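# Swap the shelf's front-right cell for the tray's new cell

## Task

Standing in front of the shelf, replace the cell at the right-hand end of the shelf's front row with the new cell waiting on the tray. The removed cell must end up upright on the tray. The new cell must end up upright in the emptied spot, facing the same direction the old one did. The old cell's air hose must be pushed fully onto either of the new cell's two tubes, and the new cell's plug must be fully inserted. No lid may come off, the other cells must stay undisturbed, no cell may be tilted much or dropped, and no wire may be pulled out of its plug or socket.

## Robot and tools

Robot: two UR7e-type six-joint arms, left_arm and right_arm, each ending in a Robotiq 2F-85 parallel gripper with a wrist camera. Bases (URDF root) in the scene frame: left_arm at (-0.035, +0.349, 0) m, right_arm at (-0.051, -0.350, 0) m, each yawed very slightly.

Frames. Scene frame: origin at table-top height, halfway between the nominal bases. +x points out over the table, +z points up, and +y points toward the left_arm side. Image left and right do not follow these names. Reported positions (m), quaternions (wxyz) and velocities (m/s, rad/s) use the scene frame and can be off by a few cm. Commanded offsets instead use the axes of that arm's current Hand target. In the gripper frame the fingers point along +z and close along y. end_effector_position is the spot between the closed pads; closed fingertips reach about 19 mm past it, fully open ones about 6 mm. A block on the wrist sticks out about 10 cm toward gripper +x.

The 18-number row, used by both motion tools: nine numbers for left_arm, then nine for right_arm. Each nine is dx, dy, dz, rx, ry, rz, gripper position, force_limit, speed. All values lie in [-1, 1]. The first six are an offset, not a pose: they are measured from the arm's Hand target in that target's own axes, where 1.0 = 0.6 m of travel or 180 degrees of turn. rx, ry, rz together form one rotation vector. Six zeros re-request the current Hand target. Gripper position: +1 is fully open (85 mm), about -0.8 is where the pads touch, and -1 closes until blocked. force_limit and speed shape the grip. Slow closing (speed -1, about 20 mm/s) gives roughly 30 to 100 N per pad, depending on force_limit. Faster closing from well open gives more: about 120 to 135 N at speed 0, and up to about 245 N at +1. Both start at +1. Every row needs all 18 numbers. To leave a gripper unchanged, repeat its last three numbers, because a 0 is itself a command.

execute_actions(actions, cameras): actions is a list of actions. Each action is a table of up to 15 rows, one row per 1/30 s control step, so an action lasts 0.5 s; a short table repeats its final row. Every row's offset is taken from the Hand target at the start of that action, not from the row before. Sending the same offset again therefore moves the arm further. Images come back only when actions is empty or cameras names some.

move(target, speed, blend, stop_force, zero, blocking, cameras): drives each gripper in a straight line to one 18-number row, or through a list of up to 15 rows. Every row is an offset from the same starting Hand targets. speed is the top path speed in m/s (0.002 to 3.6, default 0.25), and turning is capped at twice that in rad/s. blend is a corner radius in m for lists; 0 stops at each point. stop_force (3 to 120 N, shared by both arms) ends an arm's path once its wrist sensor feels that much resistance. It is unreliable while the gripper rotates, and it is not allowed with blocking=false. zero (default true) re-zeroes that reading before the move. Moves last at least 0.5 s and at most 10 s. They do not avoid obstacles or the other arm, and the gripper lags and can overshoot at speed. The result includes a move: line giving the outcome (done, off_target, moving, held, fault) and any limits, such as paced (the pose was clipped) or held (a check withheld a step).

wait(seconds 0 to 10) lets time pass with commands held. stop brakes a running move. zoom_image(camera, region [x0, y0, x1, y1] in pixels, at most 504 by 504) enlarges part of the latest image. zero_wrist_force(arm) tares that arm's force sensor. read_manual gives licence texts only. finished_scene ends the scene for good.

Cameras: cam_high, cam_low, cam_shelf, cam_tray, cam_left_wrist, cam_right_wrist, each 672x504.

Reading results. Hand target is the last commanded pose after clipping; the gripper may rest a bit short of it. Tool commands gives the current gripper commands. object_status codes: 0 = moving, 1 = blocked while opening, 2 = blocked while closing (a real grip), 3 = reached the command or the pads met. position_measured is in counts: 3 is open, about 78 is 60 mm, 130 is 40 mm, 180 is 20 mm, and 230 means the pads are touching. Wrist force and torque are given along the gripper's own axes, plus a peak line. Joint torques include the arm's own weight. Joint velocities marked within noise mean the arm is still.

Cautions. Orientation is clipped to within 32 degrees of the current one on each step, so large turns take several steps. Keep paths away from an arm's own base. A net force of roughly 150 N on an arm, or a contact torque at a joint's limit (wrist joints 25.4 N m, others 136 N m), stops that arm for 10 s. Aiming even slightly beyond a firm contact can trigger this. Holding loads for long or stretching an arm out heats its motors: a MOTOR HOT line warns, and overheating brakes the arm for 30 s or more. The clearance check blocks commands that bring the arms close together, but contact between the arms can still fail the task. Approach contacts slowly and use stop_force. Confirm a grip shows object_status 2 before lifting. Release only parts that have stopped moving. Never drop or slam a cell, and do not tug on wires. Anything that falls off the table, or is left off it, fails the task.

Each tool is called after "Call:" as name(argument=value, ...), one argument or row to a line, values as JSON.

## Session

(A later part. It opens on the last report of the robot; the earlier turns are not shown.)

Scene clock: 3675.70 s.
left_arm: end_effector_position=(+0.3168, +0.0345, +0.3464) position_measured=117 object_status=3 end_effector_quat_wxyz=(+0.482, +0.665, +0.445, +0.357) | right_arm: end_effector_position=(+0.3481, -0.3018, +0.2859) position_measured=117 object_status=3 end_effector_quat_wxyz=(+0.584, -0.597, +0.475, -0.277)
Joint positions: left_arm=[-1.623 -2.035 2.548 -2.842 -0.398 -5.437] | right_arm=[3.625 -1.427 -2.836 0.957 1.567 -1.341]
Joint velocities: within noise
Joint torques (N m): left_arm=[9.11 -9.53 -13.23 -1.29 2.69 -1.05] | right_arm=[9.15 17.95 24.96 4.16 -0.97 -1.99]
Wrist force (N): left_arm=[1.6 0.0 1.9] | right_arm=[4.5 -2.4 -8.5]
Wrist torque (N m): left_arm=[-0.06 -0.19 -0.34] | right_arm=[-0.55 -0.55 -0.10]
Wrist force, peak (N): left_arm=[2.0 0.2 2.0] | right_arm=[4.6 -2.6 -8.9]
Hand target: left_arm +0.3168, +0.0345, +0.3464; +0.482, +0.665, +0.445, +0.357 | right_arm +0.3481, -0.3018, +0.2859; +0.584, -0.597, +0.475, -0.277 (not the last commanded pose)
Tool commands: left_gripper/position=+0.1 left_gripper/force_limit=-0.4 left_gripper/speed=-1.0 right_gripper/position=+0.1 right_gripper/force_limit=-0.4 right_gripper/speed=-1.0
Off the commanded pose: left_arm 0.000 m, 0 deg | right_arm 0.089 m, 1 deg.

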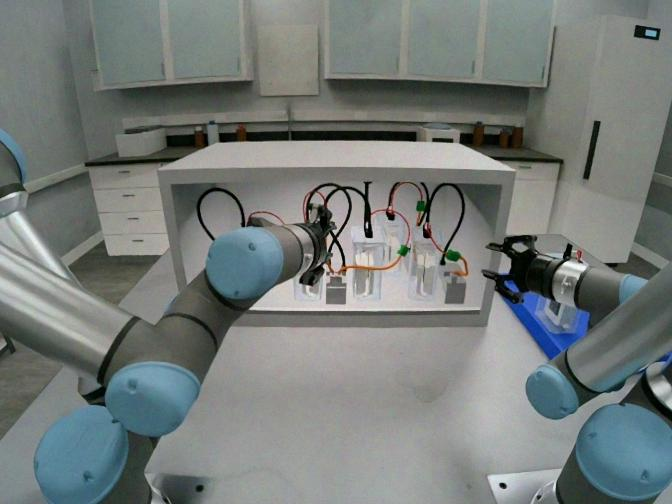

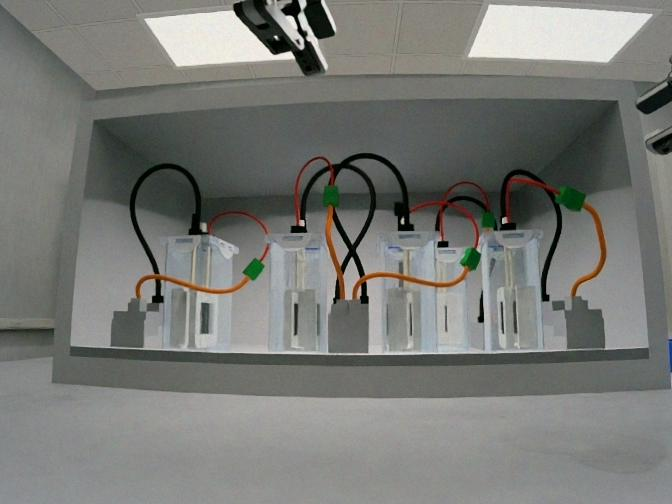

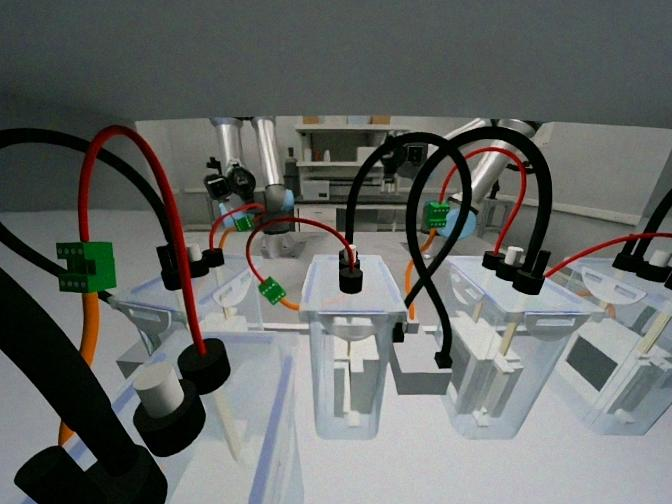

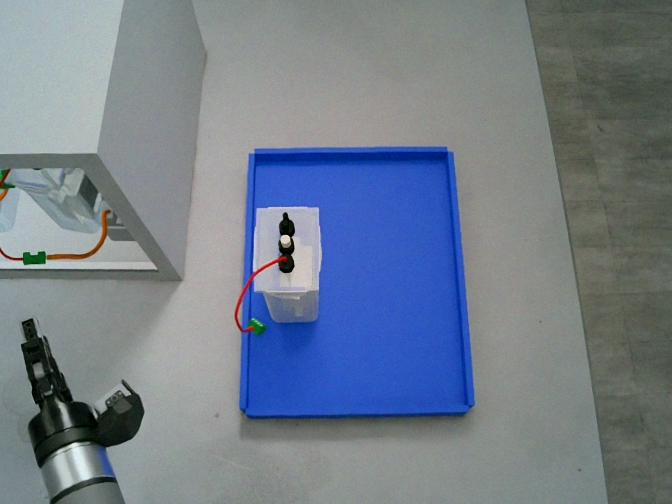

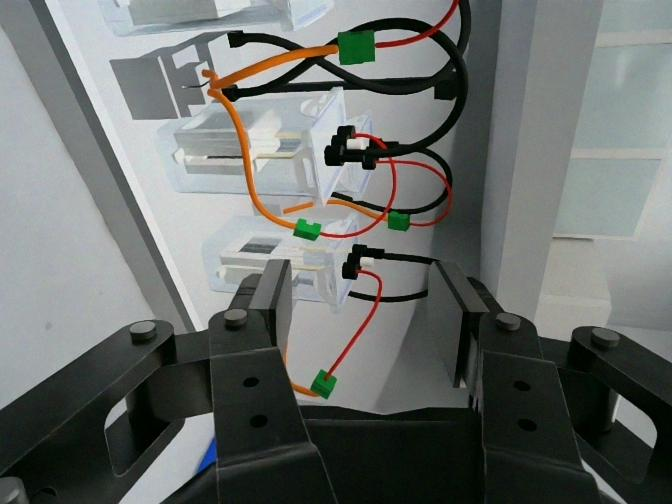

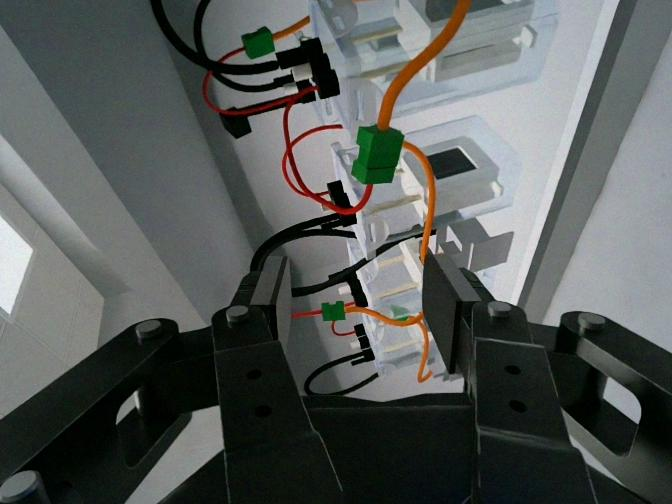

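Call:
zoom_image(
  camera="cam_tray",
  region=[16, 246, 54, 272],
)

Call:
zoom_image(
  camera="cam_low",
  region=[545, 175, 595, 220],
)

Call:
zoom_image(
  camera="cam_low",
  region=[450, 235, 500, 280],
)

Call:
zoom_image(
  camera="cam_low",
  region=[470, 200, 510, 240],
)

Call:
zoom_image(
  camera="cam_low",
  region=[230, 245, 280, 290],
)

Call:
zoom_image(
  camera="cam_low",
  region=[310, 175, 355, 215],
)

Scaled by 13.263 from the camera's 672x504 image, which has a finer 960x720 frame.

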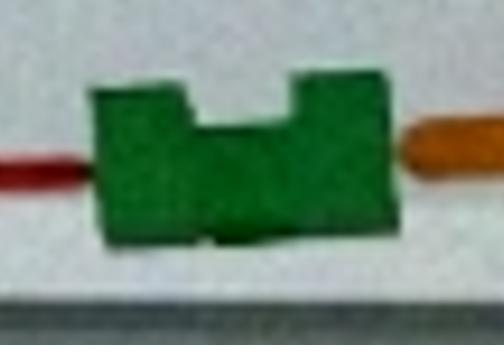

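Scaled by 10.080 from the camera's 672x504 image, which has a finer 960x720 frame.

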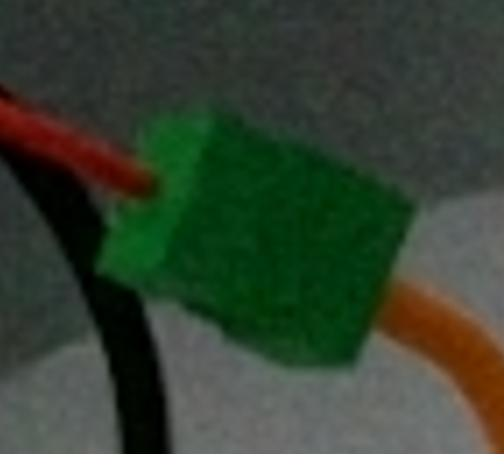

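Scaled by 10.080 from the camera's 672x504 image, which has a finer 960x720 frame.

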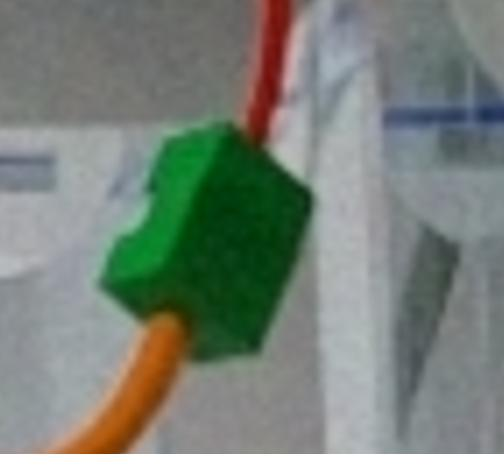

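Scaled by 12.600 from the camera's 672x504 image, which has a finer 960x720 frame.

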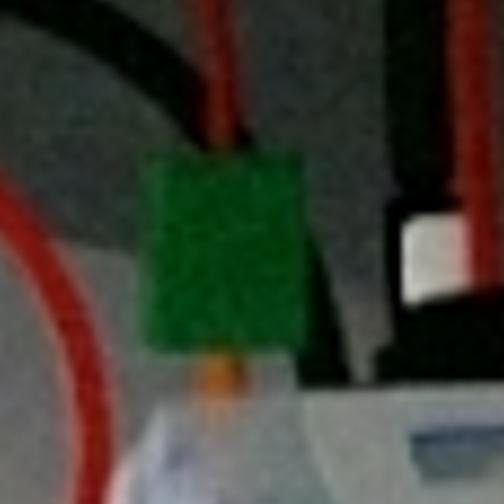

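Scaled by 10.080 from the camera's 672x504 image, which has a finer 960x720 frame.

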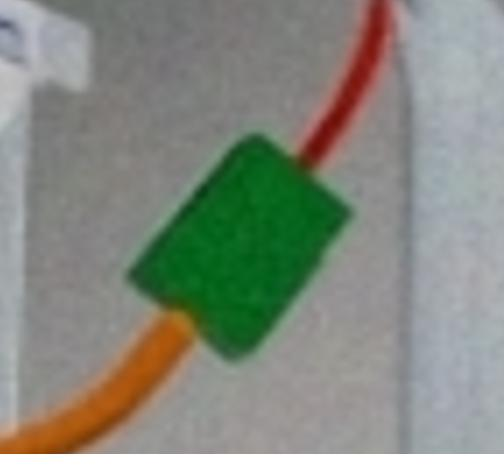

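Scaled by 11.200 from the camera's 672x504 image, which has a finer 960x720 frame.

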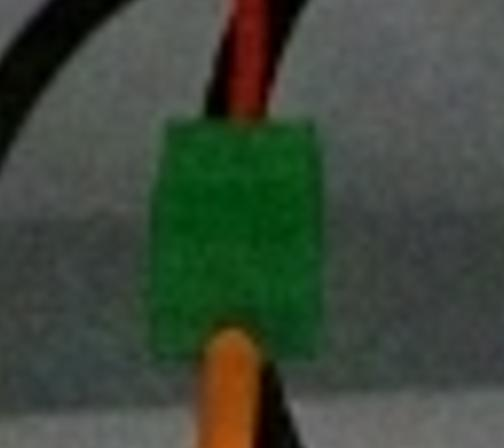

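Call:
move(
  target=[0,0,0,0,0,0,0.1,-0.4,-1,0,0,0,0,0,-0.5,0.1,-0.4,-1],
  speed=0.4,
  cameras=["cam_right_wrist","cam_tray","cam_left_wrist"],
)

Scene clock: 3736.70 s.
left_arm: end_effector_position=(+0.3168, +0.0345, +0.3464) position_measured=117 object_status=3 end_effector_quat_wxyz=(+0.482, +0.665, +0.445, +0.357) | right_arm: end_effector_position=(+0.3481, -0.3018, +0.2859) position_measured=117 object_status=3 end_effector_quat_wxyz=(-0.218, +0.758, +0.087, +0.609) end_effector_velocity=(+0.000, +0.000, +0.000) end_effector_angular_velocity=(-0.004, -0.002, +0.002)
Joint positions: left_arm=[-1.623 -2.035 2.548 -2.842 -0.398 -5.437] | right_arm=[3.625 -1.427 -2.836 0.957 1.567 -2.911]
Joint velocities: left_arm=[within noise] | right_arm=[0 -0.001 0.001 0 0.001 -0.005]
Joint torques (N m): left_arm=[8.64 -9.45 -13.64 -1.28 2.61 -1.18] | right_arm=[-4.63 -5.09 24.01 3.97 -0.8 -1.94]
Wrist force (N): left_arm=[1.8 -0.1 1.9] | right_arm=[0.6 -4.4 -6.5]
Wrist torque (N m): left_arm=[-0.07 -0.23 -0.34] | right_arm=[-0.82 -0.14 -0.01]
Wrist force, peak (N): left_arm=[2.1 0.2 1.9] | right_arm=[4.8 -2.5 -8.8]
Hand target: left_arm +0.3168, +0.0345, +0.3464; +0.482, +0.665, +0.445, +0.357 | right_arm +0.3481, -0.3018, +0.2859; -0.217, +0.758, +0.087, +0.609
Off the commanded pose: left_arm 0.000 m, 0 deg | right_arm 0.000 m, 0 deg.
move: done
Images, in order (width x height): cam_tray 672x504, cam_left_wrist 672x504, cam_right_wrist 672x504.

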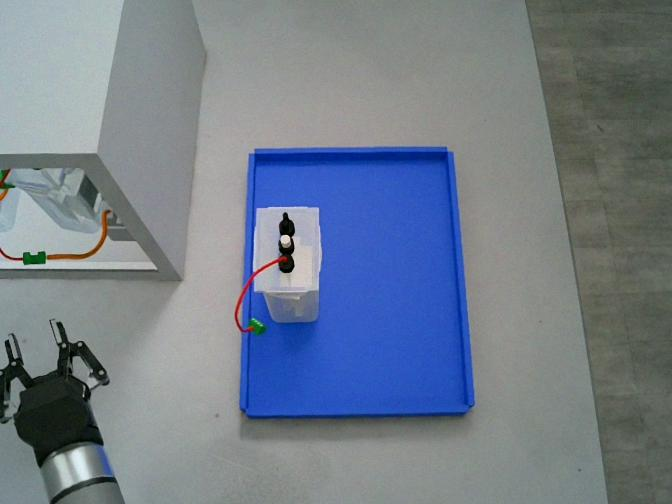

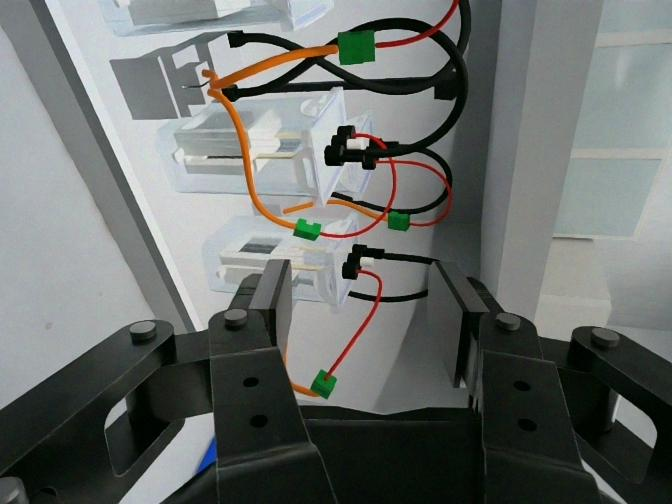

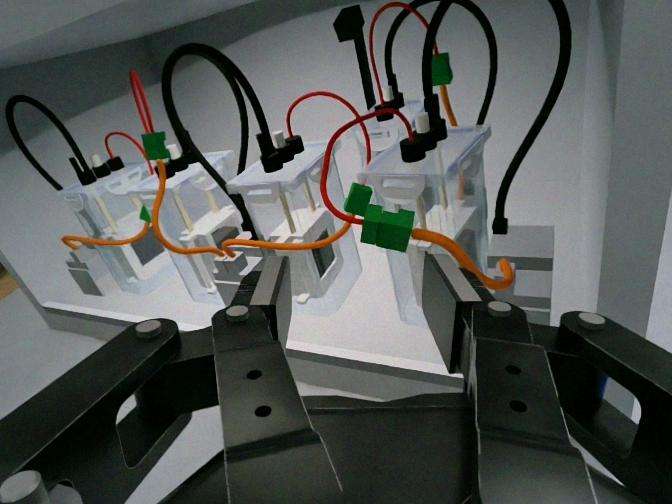

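Call:
zoom_image(
  camera="cam_right_wrist",
  region=[345, 180, 435, 270],
)

Call:
zoom_image(
  camera="cam_right_wrist",
  region=[135, 120, 175, 165],
)

Call:
zoom_image(
  camera="cam_right_wrist",
  region=[420, 45, 460, 90],
)

Scaled by 5.600 from the camera's 672x504 image, which has a finer 960x720 frame.

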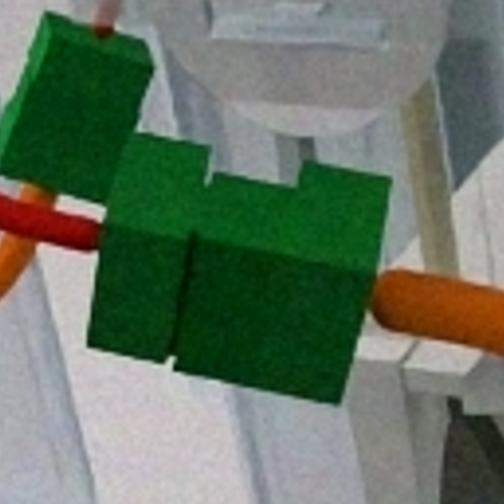

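Scaled by 11.200 from the camera's 672x504 image, which has a finer 960x720 frame.

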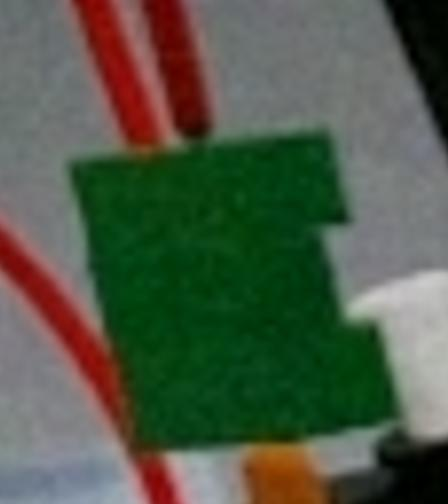

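Scaled by 11.200 from the camera's 672x504 image, which has a finer 960x720 frame.

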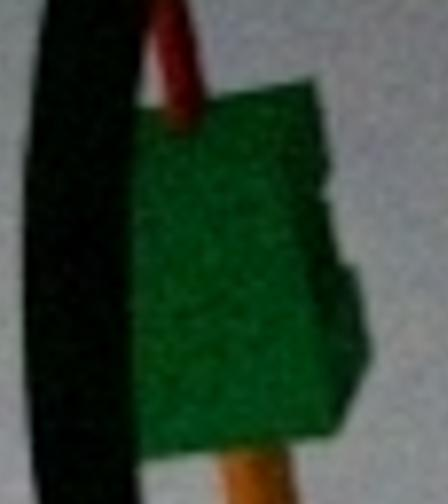

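Call:
move(
  target=[0,0,0,0,0,0,0.1,-0.4,-1,-0.078,0.0097,0.149,-0.121,0.137,0.005,0.1,-0.4,-1],
  speed=0.15,
  cameras=["cam_right_wrist","cam_tray","cam_left_wrist","cam_low"],
)

Scene clock: 3763.57 s.
left_arm: end_effector_position=(+0.3168, +0.0345, +0.3464) position_measured=117 object_status=3 end_effector_quat_wxyz=(+0.482, +0.665, +0.445, +0.357) | right_arm: end_effector_position=(+0.3602, -0.2949, +0.2753) position_measured=117 object_status=3 end_effector_quat_wxyz=(-0.196, +0.743, +0.057, +0.637)
Joint positions: left_arm=[-1.623 -2.035 2.548 -2.842 -0.398 -5.437] | right_arm=[3.79 -1.616 -2.871 1.229 1.323 -2.891]
Joint torques (N m): left_arm=[8.91 -9.73 -13.46 -1.32 2.56 -1.24] | right_arm=[-8.12 20.24 16.16 0.61 -1.58 1.38]
Wrist force (N): left_arm=[1.7 0.1 1.8] | right_arm=[0.5 -3.6 -6.5]
Wrist torque (N m): left_arm=[-0.03 -0.20 -0.34] | right_arm=[-0.71 -0.11 0.01]
Wrist force, peak (N): left_arm=[2.0 -0.1 2.0] | right_arm=[0.6 -4.3 -7.4]
Hand target: left_arm +0.3168, +0.0345, +0.3464; +0.482, +0.665, +0.445, +0.357 | right_arm +0.3603, -0.2949, +0.2753; -0.196, +0.743, +0.057, +0.637 (not the last commanded pose)
Off the commanded pose: left_arm 0.000 m, 0 deg | right_arm 0.084 m, 27 deg.
move: held (right_arm; a check stopped the path); limits=held
pose unreachable (right arm): on one or more control steps of this call, first in action 0 (counted from 0), this arm could not follow its commanded pose, so it was not sent that pose on those steps. It may still have moved: this result reports where it is.
cause: moving toward the commanded pose would bring two parts of the arm too close to each other (joints 3 (elbow) to 5 (wrist 2) lie between them).
Images, in order (width x height): cam_low 672x504, cam_tray 672x504, cam_left_wrist 672x504, cam_right_wrist 672x504.

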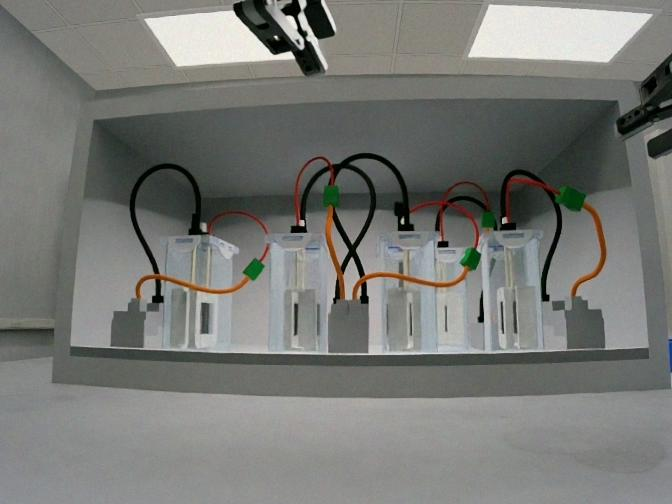

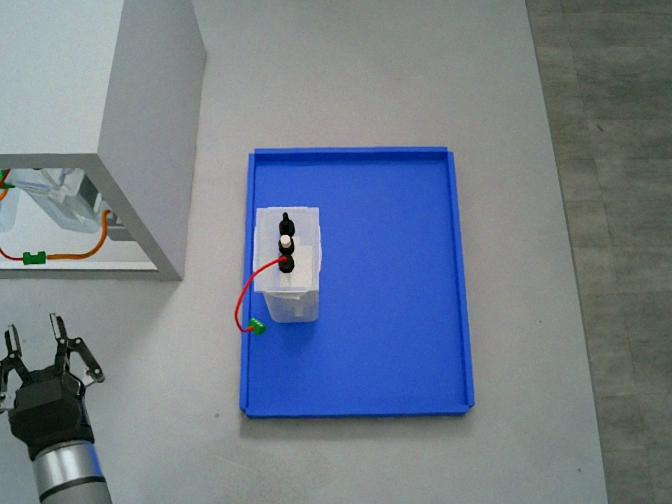

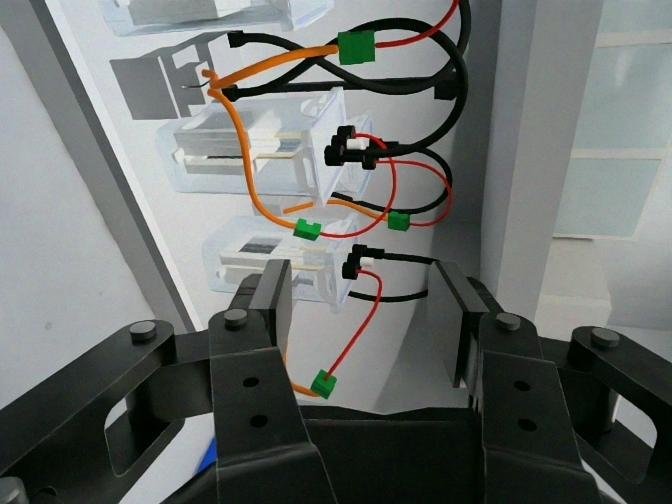

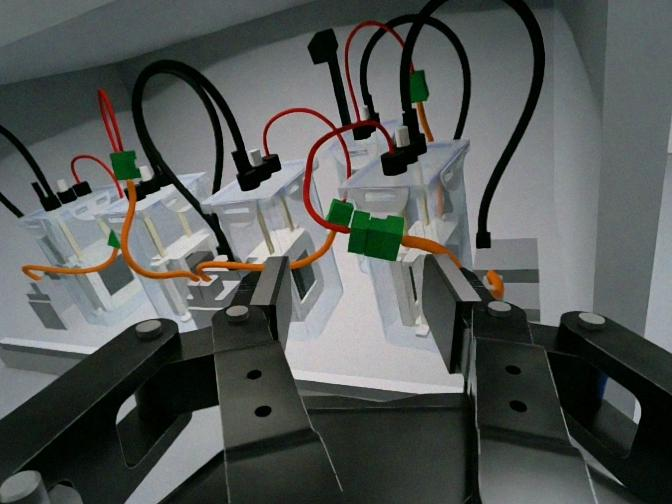

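Call:
move(
  target=[0,0,0,0,0,0,0.1,-0.4,-1,0.402,0.198,-0.258,0,0,0,0.1,-0.4,-1],
  speed=0.25,
  cameras=["cam_high"],
)

Scene clock: 3779.17 s.
left_arm: end_effector_position=(+0.3168, +0.0345, +0.3464) position_measured=117 object_status=3 end_effector_quat_wxyz=(+0.482, +0.665, +0.445, +0.357) | right_arm: end_effector_position=(+0.3010, -0.5000, +0.5002) position_measured=117 object_status=3 end_effector_quat_wxyz=(-0.196, +0.743, +0.057, +0.637)
Joint positions: left_arm=[-1.623 -2.035 2.548 -2.842 -0.398 -5.437] | right_arm=[2.552 -1.192 -2.277 0.126 2.55 -3.087]
Joint torques (N m): left_arm=[8.67 -8.62 -13.45 -1.32 2.59 -1.15] | right_arm=[-7.5 13.71 34.01 1.21 1.84 1.79]
Wrist force (N): left_arm=[1.7 0.1 1.7] | right_arm=[0.5 -4.2 -6.8]
Wrist torque (N m): left_arm=[-0.03 -0.21 -0.34] | right_arm=[-0.79 -0.14 0.00]
Wrist force, peak (N): left_arm=[2.0 0.0 2.1] | right_arm=[3.0 -3.2 -8.4]
Hand target: left_arm +0.3168, +0.0345, +0.3464; +0.482, +0.665, +0.445, +0.357 | right_arm +0.3009, -0.5000, +0.5003; -0.196, +0.743, +0.057, +0.637
Off the commanded pose: left_arm 0.000 m, 0 deg | right_arm 0.000 m, 0 deg.
move: done
Images, in order (width x height): cam_high 672x504.

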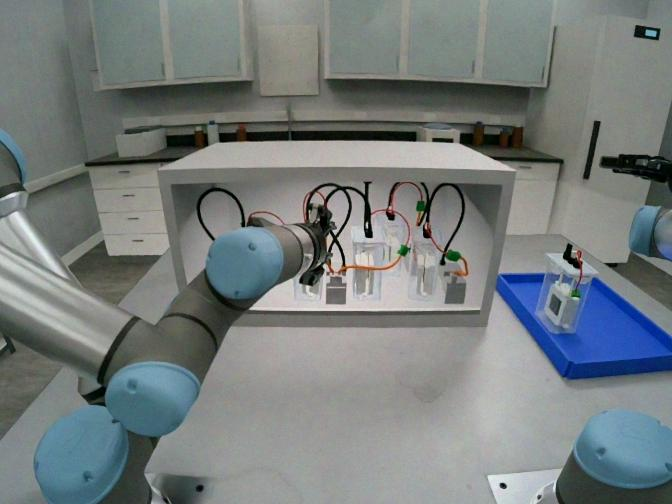

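Call:
move(
  target=[-0.444,-0.120,0.291,0,0.202,0.540,0.1,-0.4,-1,0,0,0,0,0,0,0.1,-0.4,-1],
  speed=0.2,
  cameras=["cam_high","cam_left_wrist","cam_tray"],
)

Scene clock: 3791.97 s.
left_arm: end_effector_position=(+0.3637, -0.2612, +0.2163) position_measured=117 object_status=3 end_effector_quat_wxyz=(-0.088, +0.640, -0.082, +0.758) | right_arm: end_effector_position=(+0.3009, -0.5000, +0.5003) position_measured=117 object_status=3 end_effector_quat_wxyz=(-0.196, +0.743, +0.057, +0.637)
Joint positions: left_arm=[-1.542 -0.901 1.787 -2.274 0.17 -4.655] | right_arm=[2.552 -1.192 -2.277 0.126 2.55 -3.087]
Joint torques (N m): left_arm=[-9.01 -39.23 -14.35 -3.24 1 0.55] | right_arm=[-8.12 17.33 35.91 0.03 1.82 -1.54]
Wrist force (N): left_arm=[2.7 0.0 4.1] | right_arm=[0.8 -4.0 -6.8]
Wrist torque (N m): left_arm=[-0.18 -0.33 0.16] | right_arm=[-0.76 -0.18 -0.01]
Wrist force, peak (N): left_arm=[3.6 0.0 4.0] | right_arm=[0.5 -4.3 -7.0]
Hand target: left_arm +0.3636, -0.2613, +0.2163; -0.088, +0.640, -0.082, +0.759 | right_arm +0.3009, -0.5000, +0.5003; -0.196, +0.743, +0.057, +0.637
Off the commanded pose: left_arm 0.000 m, 0 deg | right_arm 0.000 m, 0 deg.
move: done
Images, in order (width x height): cam_high 672x504, cam_tray 672x504, cam_left_wrist 672x504.

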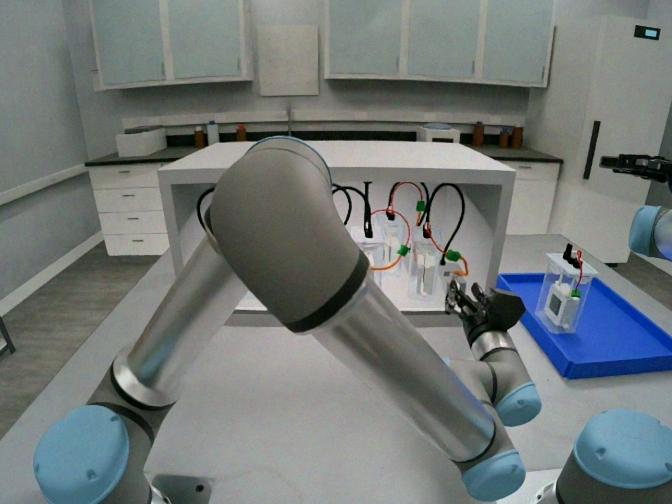

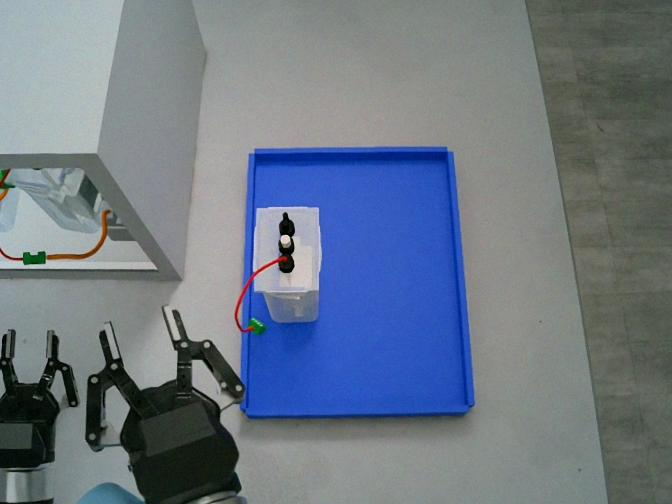

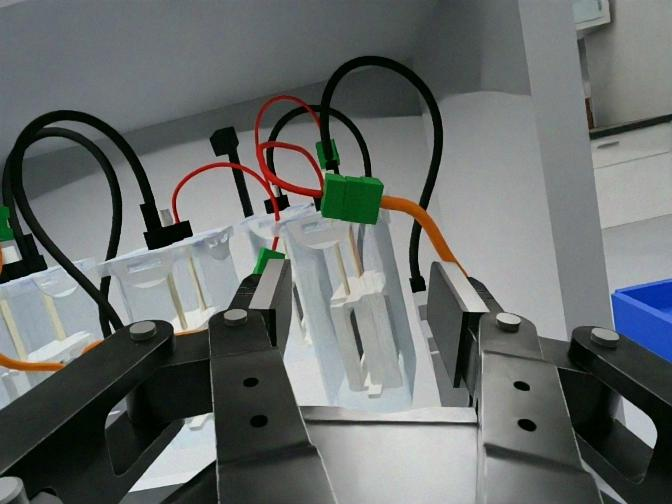

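Call:
zoom_image(
  camera="cam_left_wrist",
  region=[300, 155, 400, 245],
)

Call:
zoom_image(
  camera="cam_tray",
  region=[0, 240, 120, 360],
)

Scaled by 5.040 from the camera's 672x504 image, which has a finer 960x720 frame.

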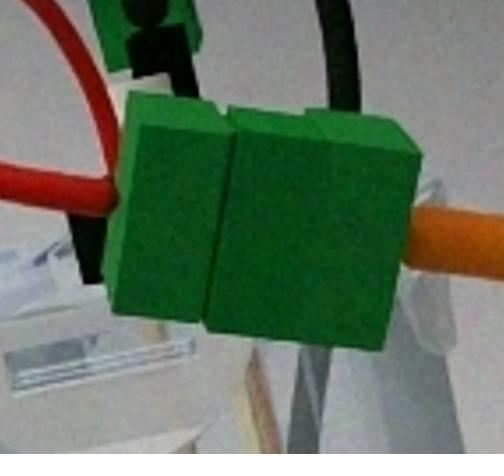

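Scaled by 4.200 from the camera's 672x504 image, which has a finer 960x720 frame.

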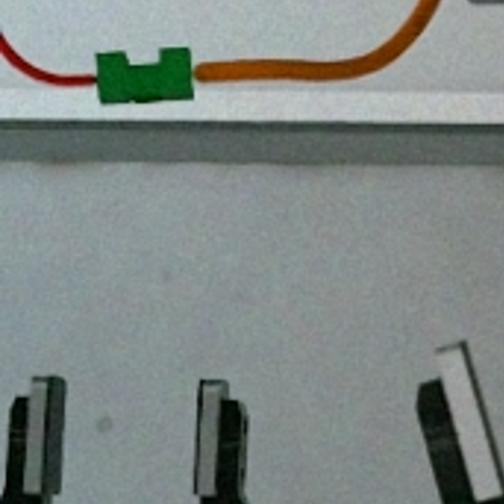

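Call:
move(
  target=[0.0117,0.0047,0.108,-0.033,0,0.032,0.1,-0.4,-1,0,0,0,0,0,0,0.1,-0.4,-1],
  speed=0.12,
  cameras=["cam_left_wrist","cam_tray","cam_low"],
)

Call:
zoom_image(
  camera="cam_left_wrist",
  region=[250, 155, 450, 305],
)

Call:
zoom_image(
  camera="cam_tray",
  region=[0, 240, 90, 330],
)

Scene clock: 3810.87 s.
left_arm: end_effector_position=(+0.4264, -0.2665, +0.2333) position_measured=117 object_status=3 end_effector_quat_wxyz=(-0.093, +0.639, -0.154, +0.748) | right_arm: end_effector_position=(+0.3009, -0.5000, +0.5003) position_measured=117 object_status=3 end_effector_quat_wxyz=(-0.196, +0.743, +0.057, +0.637)
Joint positions: left_arm=[-1.436 -0.971 1.594 -1.151 0.273 -5.412] | right_arm=[2.552 -1.192 -2.277 0.126 2.55 -3.087]
Joint torques (N m): left_arm=[-3.46 -34.71 -10.18 -0.63 -0.93 -1.26] | right_arm=[-7.4 15.62 35.23 -0.07 1.73 -1.27]
Wrist force (N): left_arm=[2.6 0.1 3.8] | right_arm=[0.5 -3.9 -6.6]
Wrist torque (N m): left_arm=[-0.17 -0.32 -0.05] | right_arm=[-0.73 -0.14 -0.01]
Wrist force, peak (N): left_arm=[2.8 -0.4 5.2] | right_arm=[0.3 -4.3 -7.2]
Hand target: left_arm +0.4264, -0.2665, +0.2331; -0.093, +0.639, -0.154, +0.748 | right_arm +0.3009, -0.5000, +0.5003; -0.196, +0.743, +0.057, +0.637
Off the commanded pose: left_arm 0.000 m, 0 deg | right_arm 0.000 m, 0 deg.
move: done
Images, in order (width x height): cam_low 672x504, cam_tray 672x504, cam_left_wrist 672x504.

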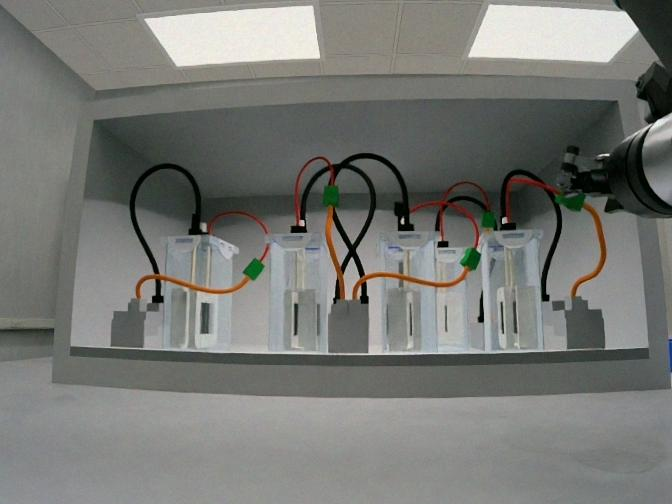

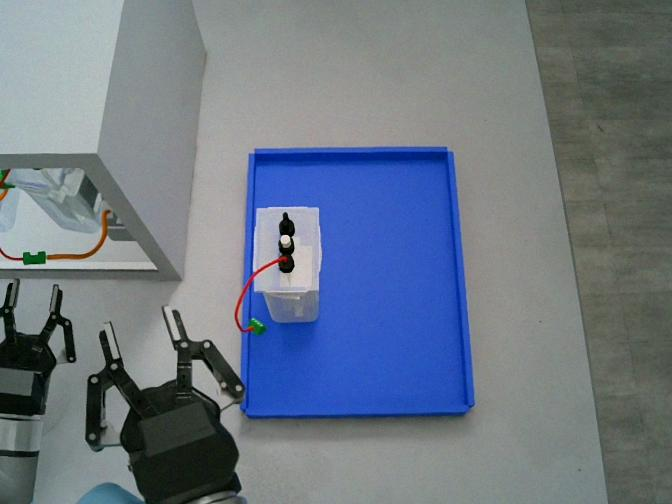

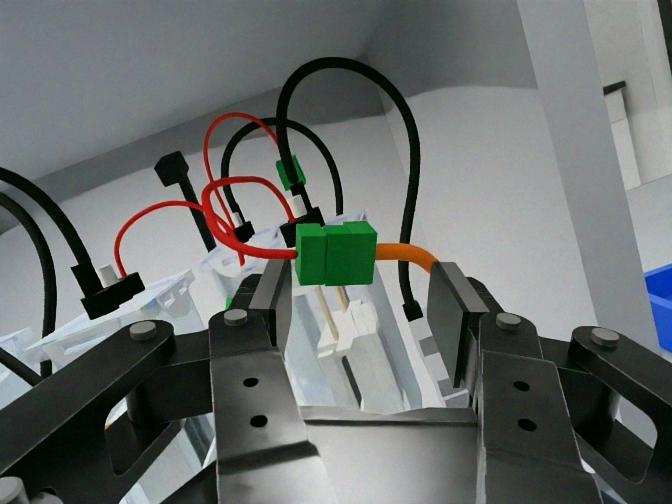

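Scaled by 2.520 from the camera's 672x504 image, which has a finer 960x720 frame.

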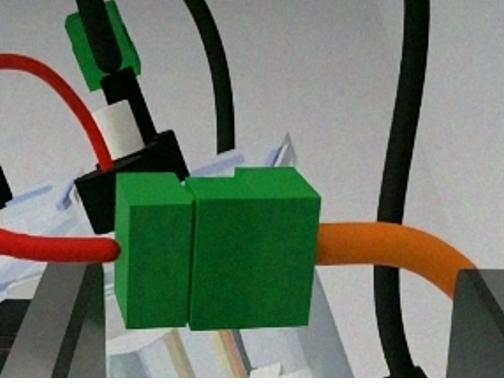

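Scaled by 5.600 from the camera's 672x504 image, which has a finer 960x720 frame.

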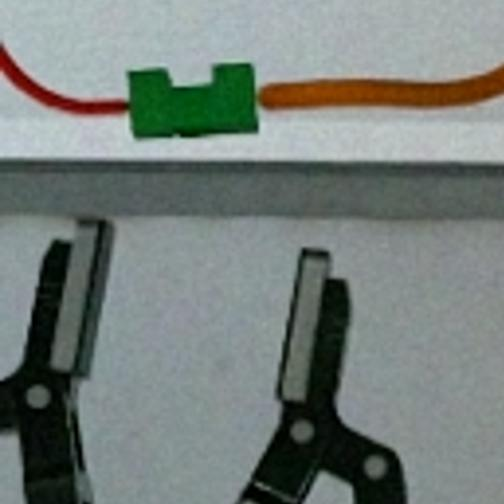

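Call:
move(
  target=[0,0.005,0.03,0.056,0,-0.008,0.1,-0.4,-1,0,0,0,0,0,0,0.1,-0.4,-1],
  speed=0.08,
  cameras=["cam_left_wrist","cam_tray","cam_low"],
)

Call:
zoom_image(
  camera="cam_left_wrist",
  region=[250, 185, 450, 335],
)

Call:
zoom_image(
  camera="cam_tray",
  region=[0, 235, 80, 315],
)

Call:
zoom_image(
  camera="cam_low",
  region=[530, 130, 640, 230],
)

Scene clock: 3833.27 s.
left_arm: end_effector_position=(+0.4441, -0.2713, +0.2345) position_measured=117 object_status=3 end_effector_quat_wxyz=(-0.139, +0.630, -0.079, +0.760) | right_arm: end_effector_position=(+0.3009, -0.5000, +0.5003) position_measured=117 object_status=3 end_effector_quat_wxyz=(-0.196, +0.743, +0.057, +0.637)
Joint positions: left_arm=[-1.417 -0.864 1.588 -1.875 0.213 -4.835] | right_arm=[2.552 -1.192 -2.277 0.126 2.55 -3.087]
Joint torques (N m): left_arm=[-10.2 -54.57 -10.26 -2.74 4.28 -0.83] | right_arm=[-7.35 14.43 34.99 0.1 1.79 -1.14]
Wrist force (N): left_arm=[2.6 0.0 3.9] | right_arm=[0.4 -4.0 -6.8]
Wrist torque (N m): left_arm=[-0.19 -0.31 0.18] | right_arm=[-0.76 -0.12 0.00]
Wrist force, peak (N): left_arm=[2.7 0.2 4.4] | right_arm=[0.4 -4.0 -7.1]
Hand target: left_arm +0.4440, -0.2713, +0.2345; -0.139, +0.630, -0.079, +0.760 | right_arm +0.3009, -0.5000, +0.5003; -0.196, +0.743, +0.057, +0.637
Off the commanded pose: left_arm 0.000 m, 0 deg | right_arm 0.000 m, 0 deg.
move: done
Images, in order (width x height): cam_low 672x504, cam_tray 672x504, cam_left_wrist 672x504.

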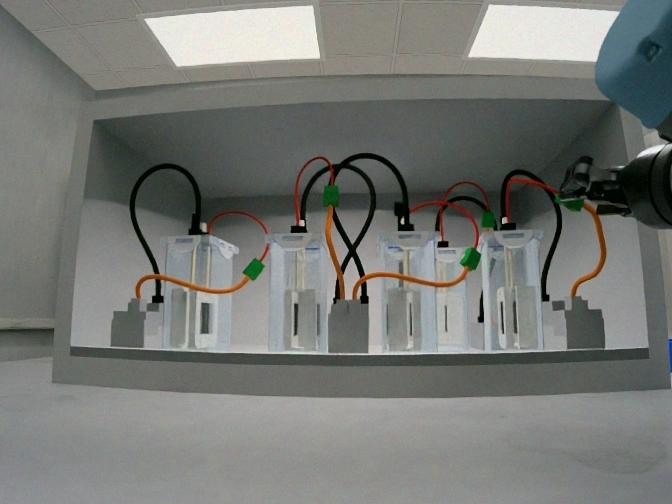

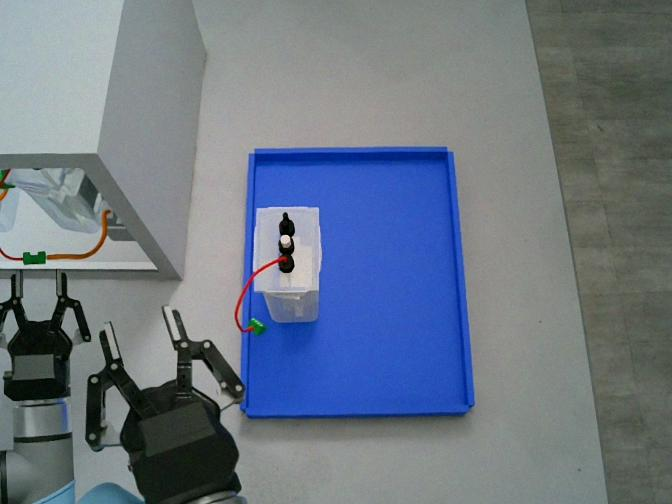

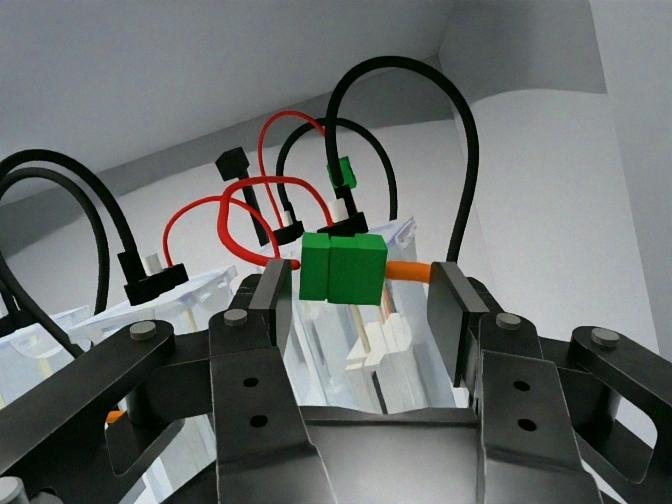

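Scaled by 2.520 from the camera's 672x504 image, which has a finer 960x720 frame.

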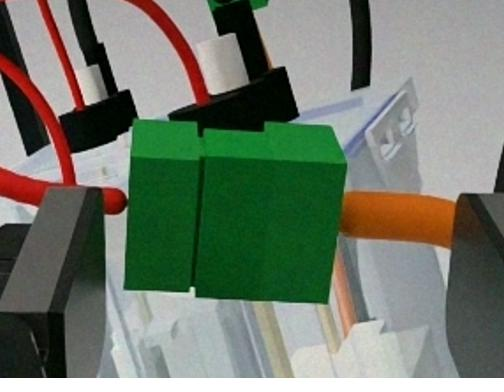

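Scaled by 6.300 from the camera's 672x504 image, which has a finer 960x720 frame.

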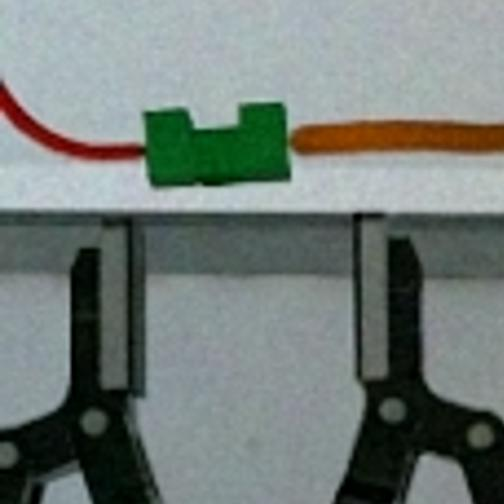

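Scaled by 4.582 from the camera's 672x504 image, which has a finer 960x720 frame.

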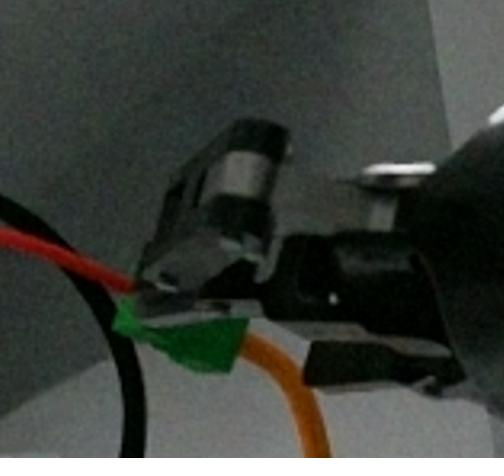

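Call:
move(
  target=[
    [0.003,-0.010,0,0,0,0,0.1,-0.4,-1,0,0,0,0,0,0,0.1,-0.4,-1],
    [0.003,-0.010,0.0175,0,0,0,0.1,-0.4,-1,0,0,0,0,0,0,0.1,-0.4,-1],
  ],
  speed=0.05,
  cameras=["cam_left_wrist","cam_tray","cam_low"],
)

Call:
zoom_image(
  camera="cam_left_wrist",
  region=[250, 185, 450, 335],
)

Call:
zoom_image(
  camera="cam_tray",
  region=[0, 235, 70, 305],
)

Call:
zoom_image(
  camera="cam_low",
  region=[530, 130, 640, 230],
)

Scene clock: 3849.07 s.
left_arm: end_effector_position=(+0.4534, -0.2656, +0.2401) position_measured=117 object_status=3 end_effector_quat_wxyz=(-0.139, +0.630, -0.079, +0.760) | right_arm: end_effector_position=(+0.3009, -0.5000, +0.5003) position_measured=117 object_status=3 end_effector_quat_wxyz=(-0.196, +0.743, +0.057, +0.637)
Joint positions: left_arm=[-1.402 -0.88 1.582 -1.789 0.219 -4.9] | right_arm=[2.552 -1.192 -2.277 0.126 2.55 -3.087]
Joint torques (N m): left_arm=[-8.96 -50.18 -10.89 -4.13 0.14 1.15] | right_arm=[-6.67 11.98 33.82 -0.03 1.78 -0.97]
Wrist force (N): left_arm=[2.5 -0.1 3.7] | right_arm=[0.5 -4.0 -6.6]
Wrist torque (N m): left_arm=[-0.20 -0.31 0.05] | right_arm=[-0.76 -0.15 0.00]
Wrist force, peak (N): left_arm=[2.3 -0.2 4.8] | right_arm=[0.9 -4.1 -7.0]
Hand target: left_arm +0.4533, -0.2656, +0.2400; -0.139, +0.630, -0.079, +0.760 | right_arm +0.3009, -0.5000, +0.5003; -0.196, +0.743, +0.057, +0.637
Off the commanded pose: left_arm 0.000 m, 0 deg | right_arm 0.000 m, 0 deg.
move: done
Images, in order (width x height): cam_low 672x504, cam_tray 672x504, cam_left_wrist 672x504.

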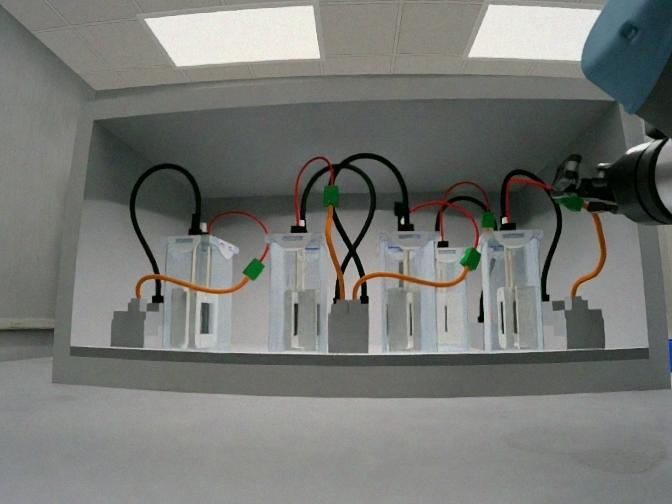

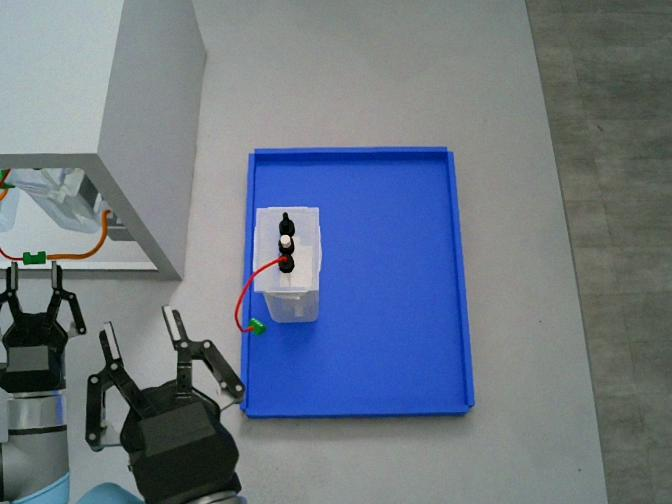

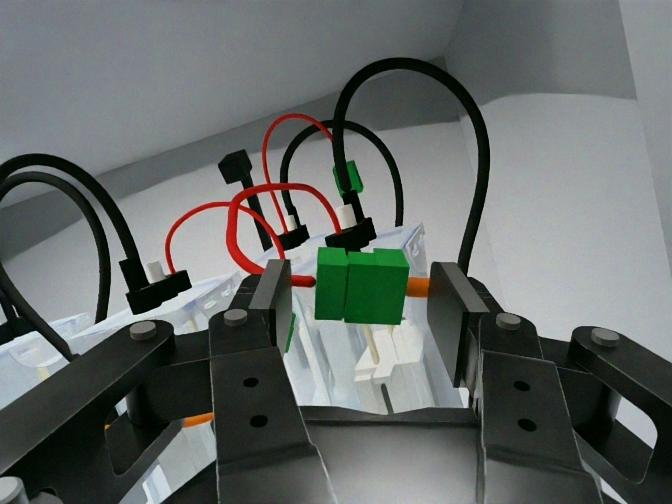

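Scaled by 2.520 from the camera's 672x504 image, which has a finer 960x720 frame.

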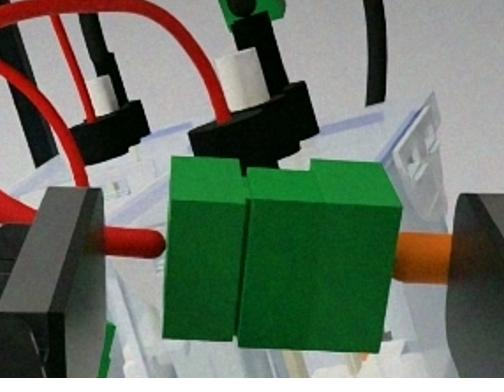

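Scaled by 7.200 from the camera's 672x504 image, which has a finer 960x720 frame.

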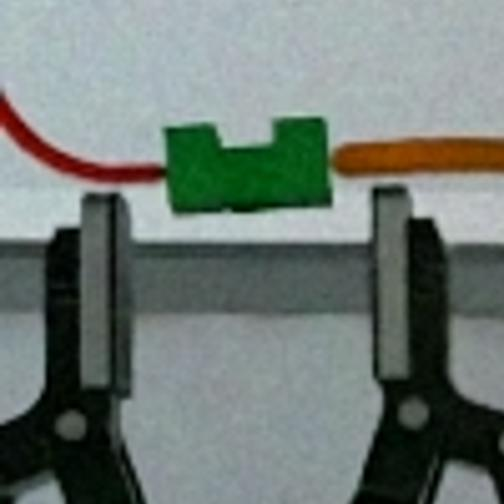

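Scaled by 4.582 from the camera's 672x504 image, which has a finer 960x720 frame.

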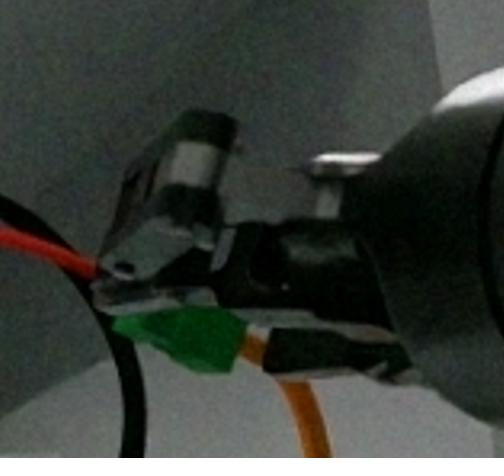

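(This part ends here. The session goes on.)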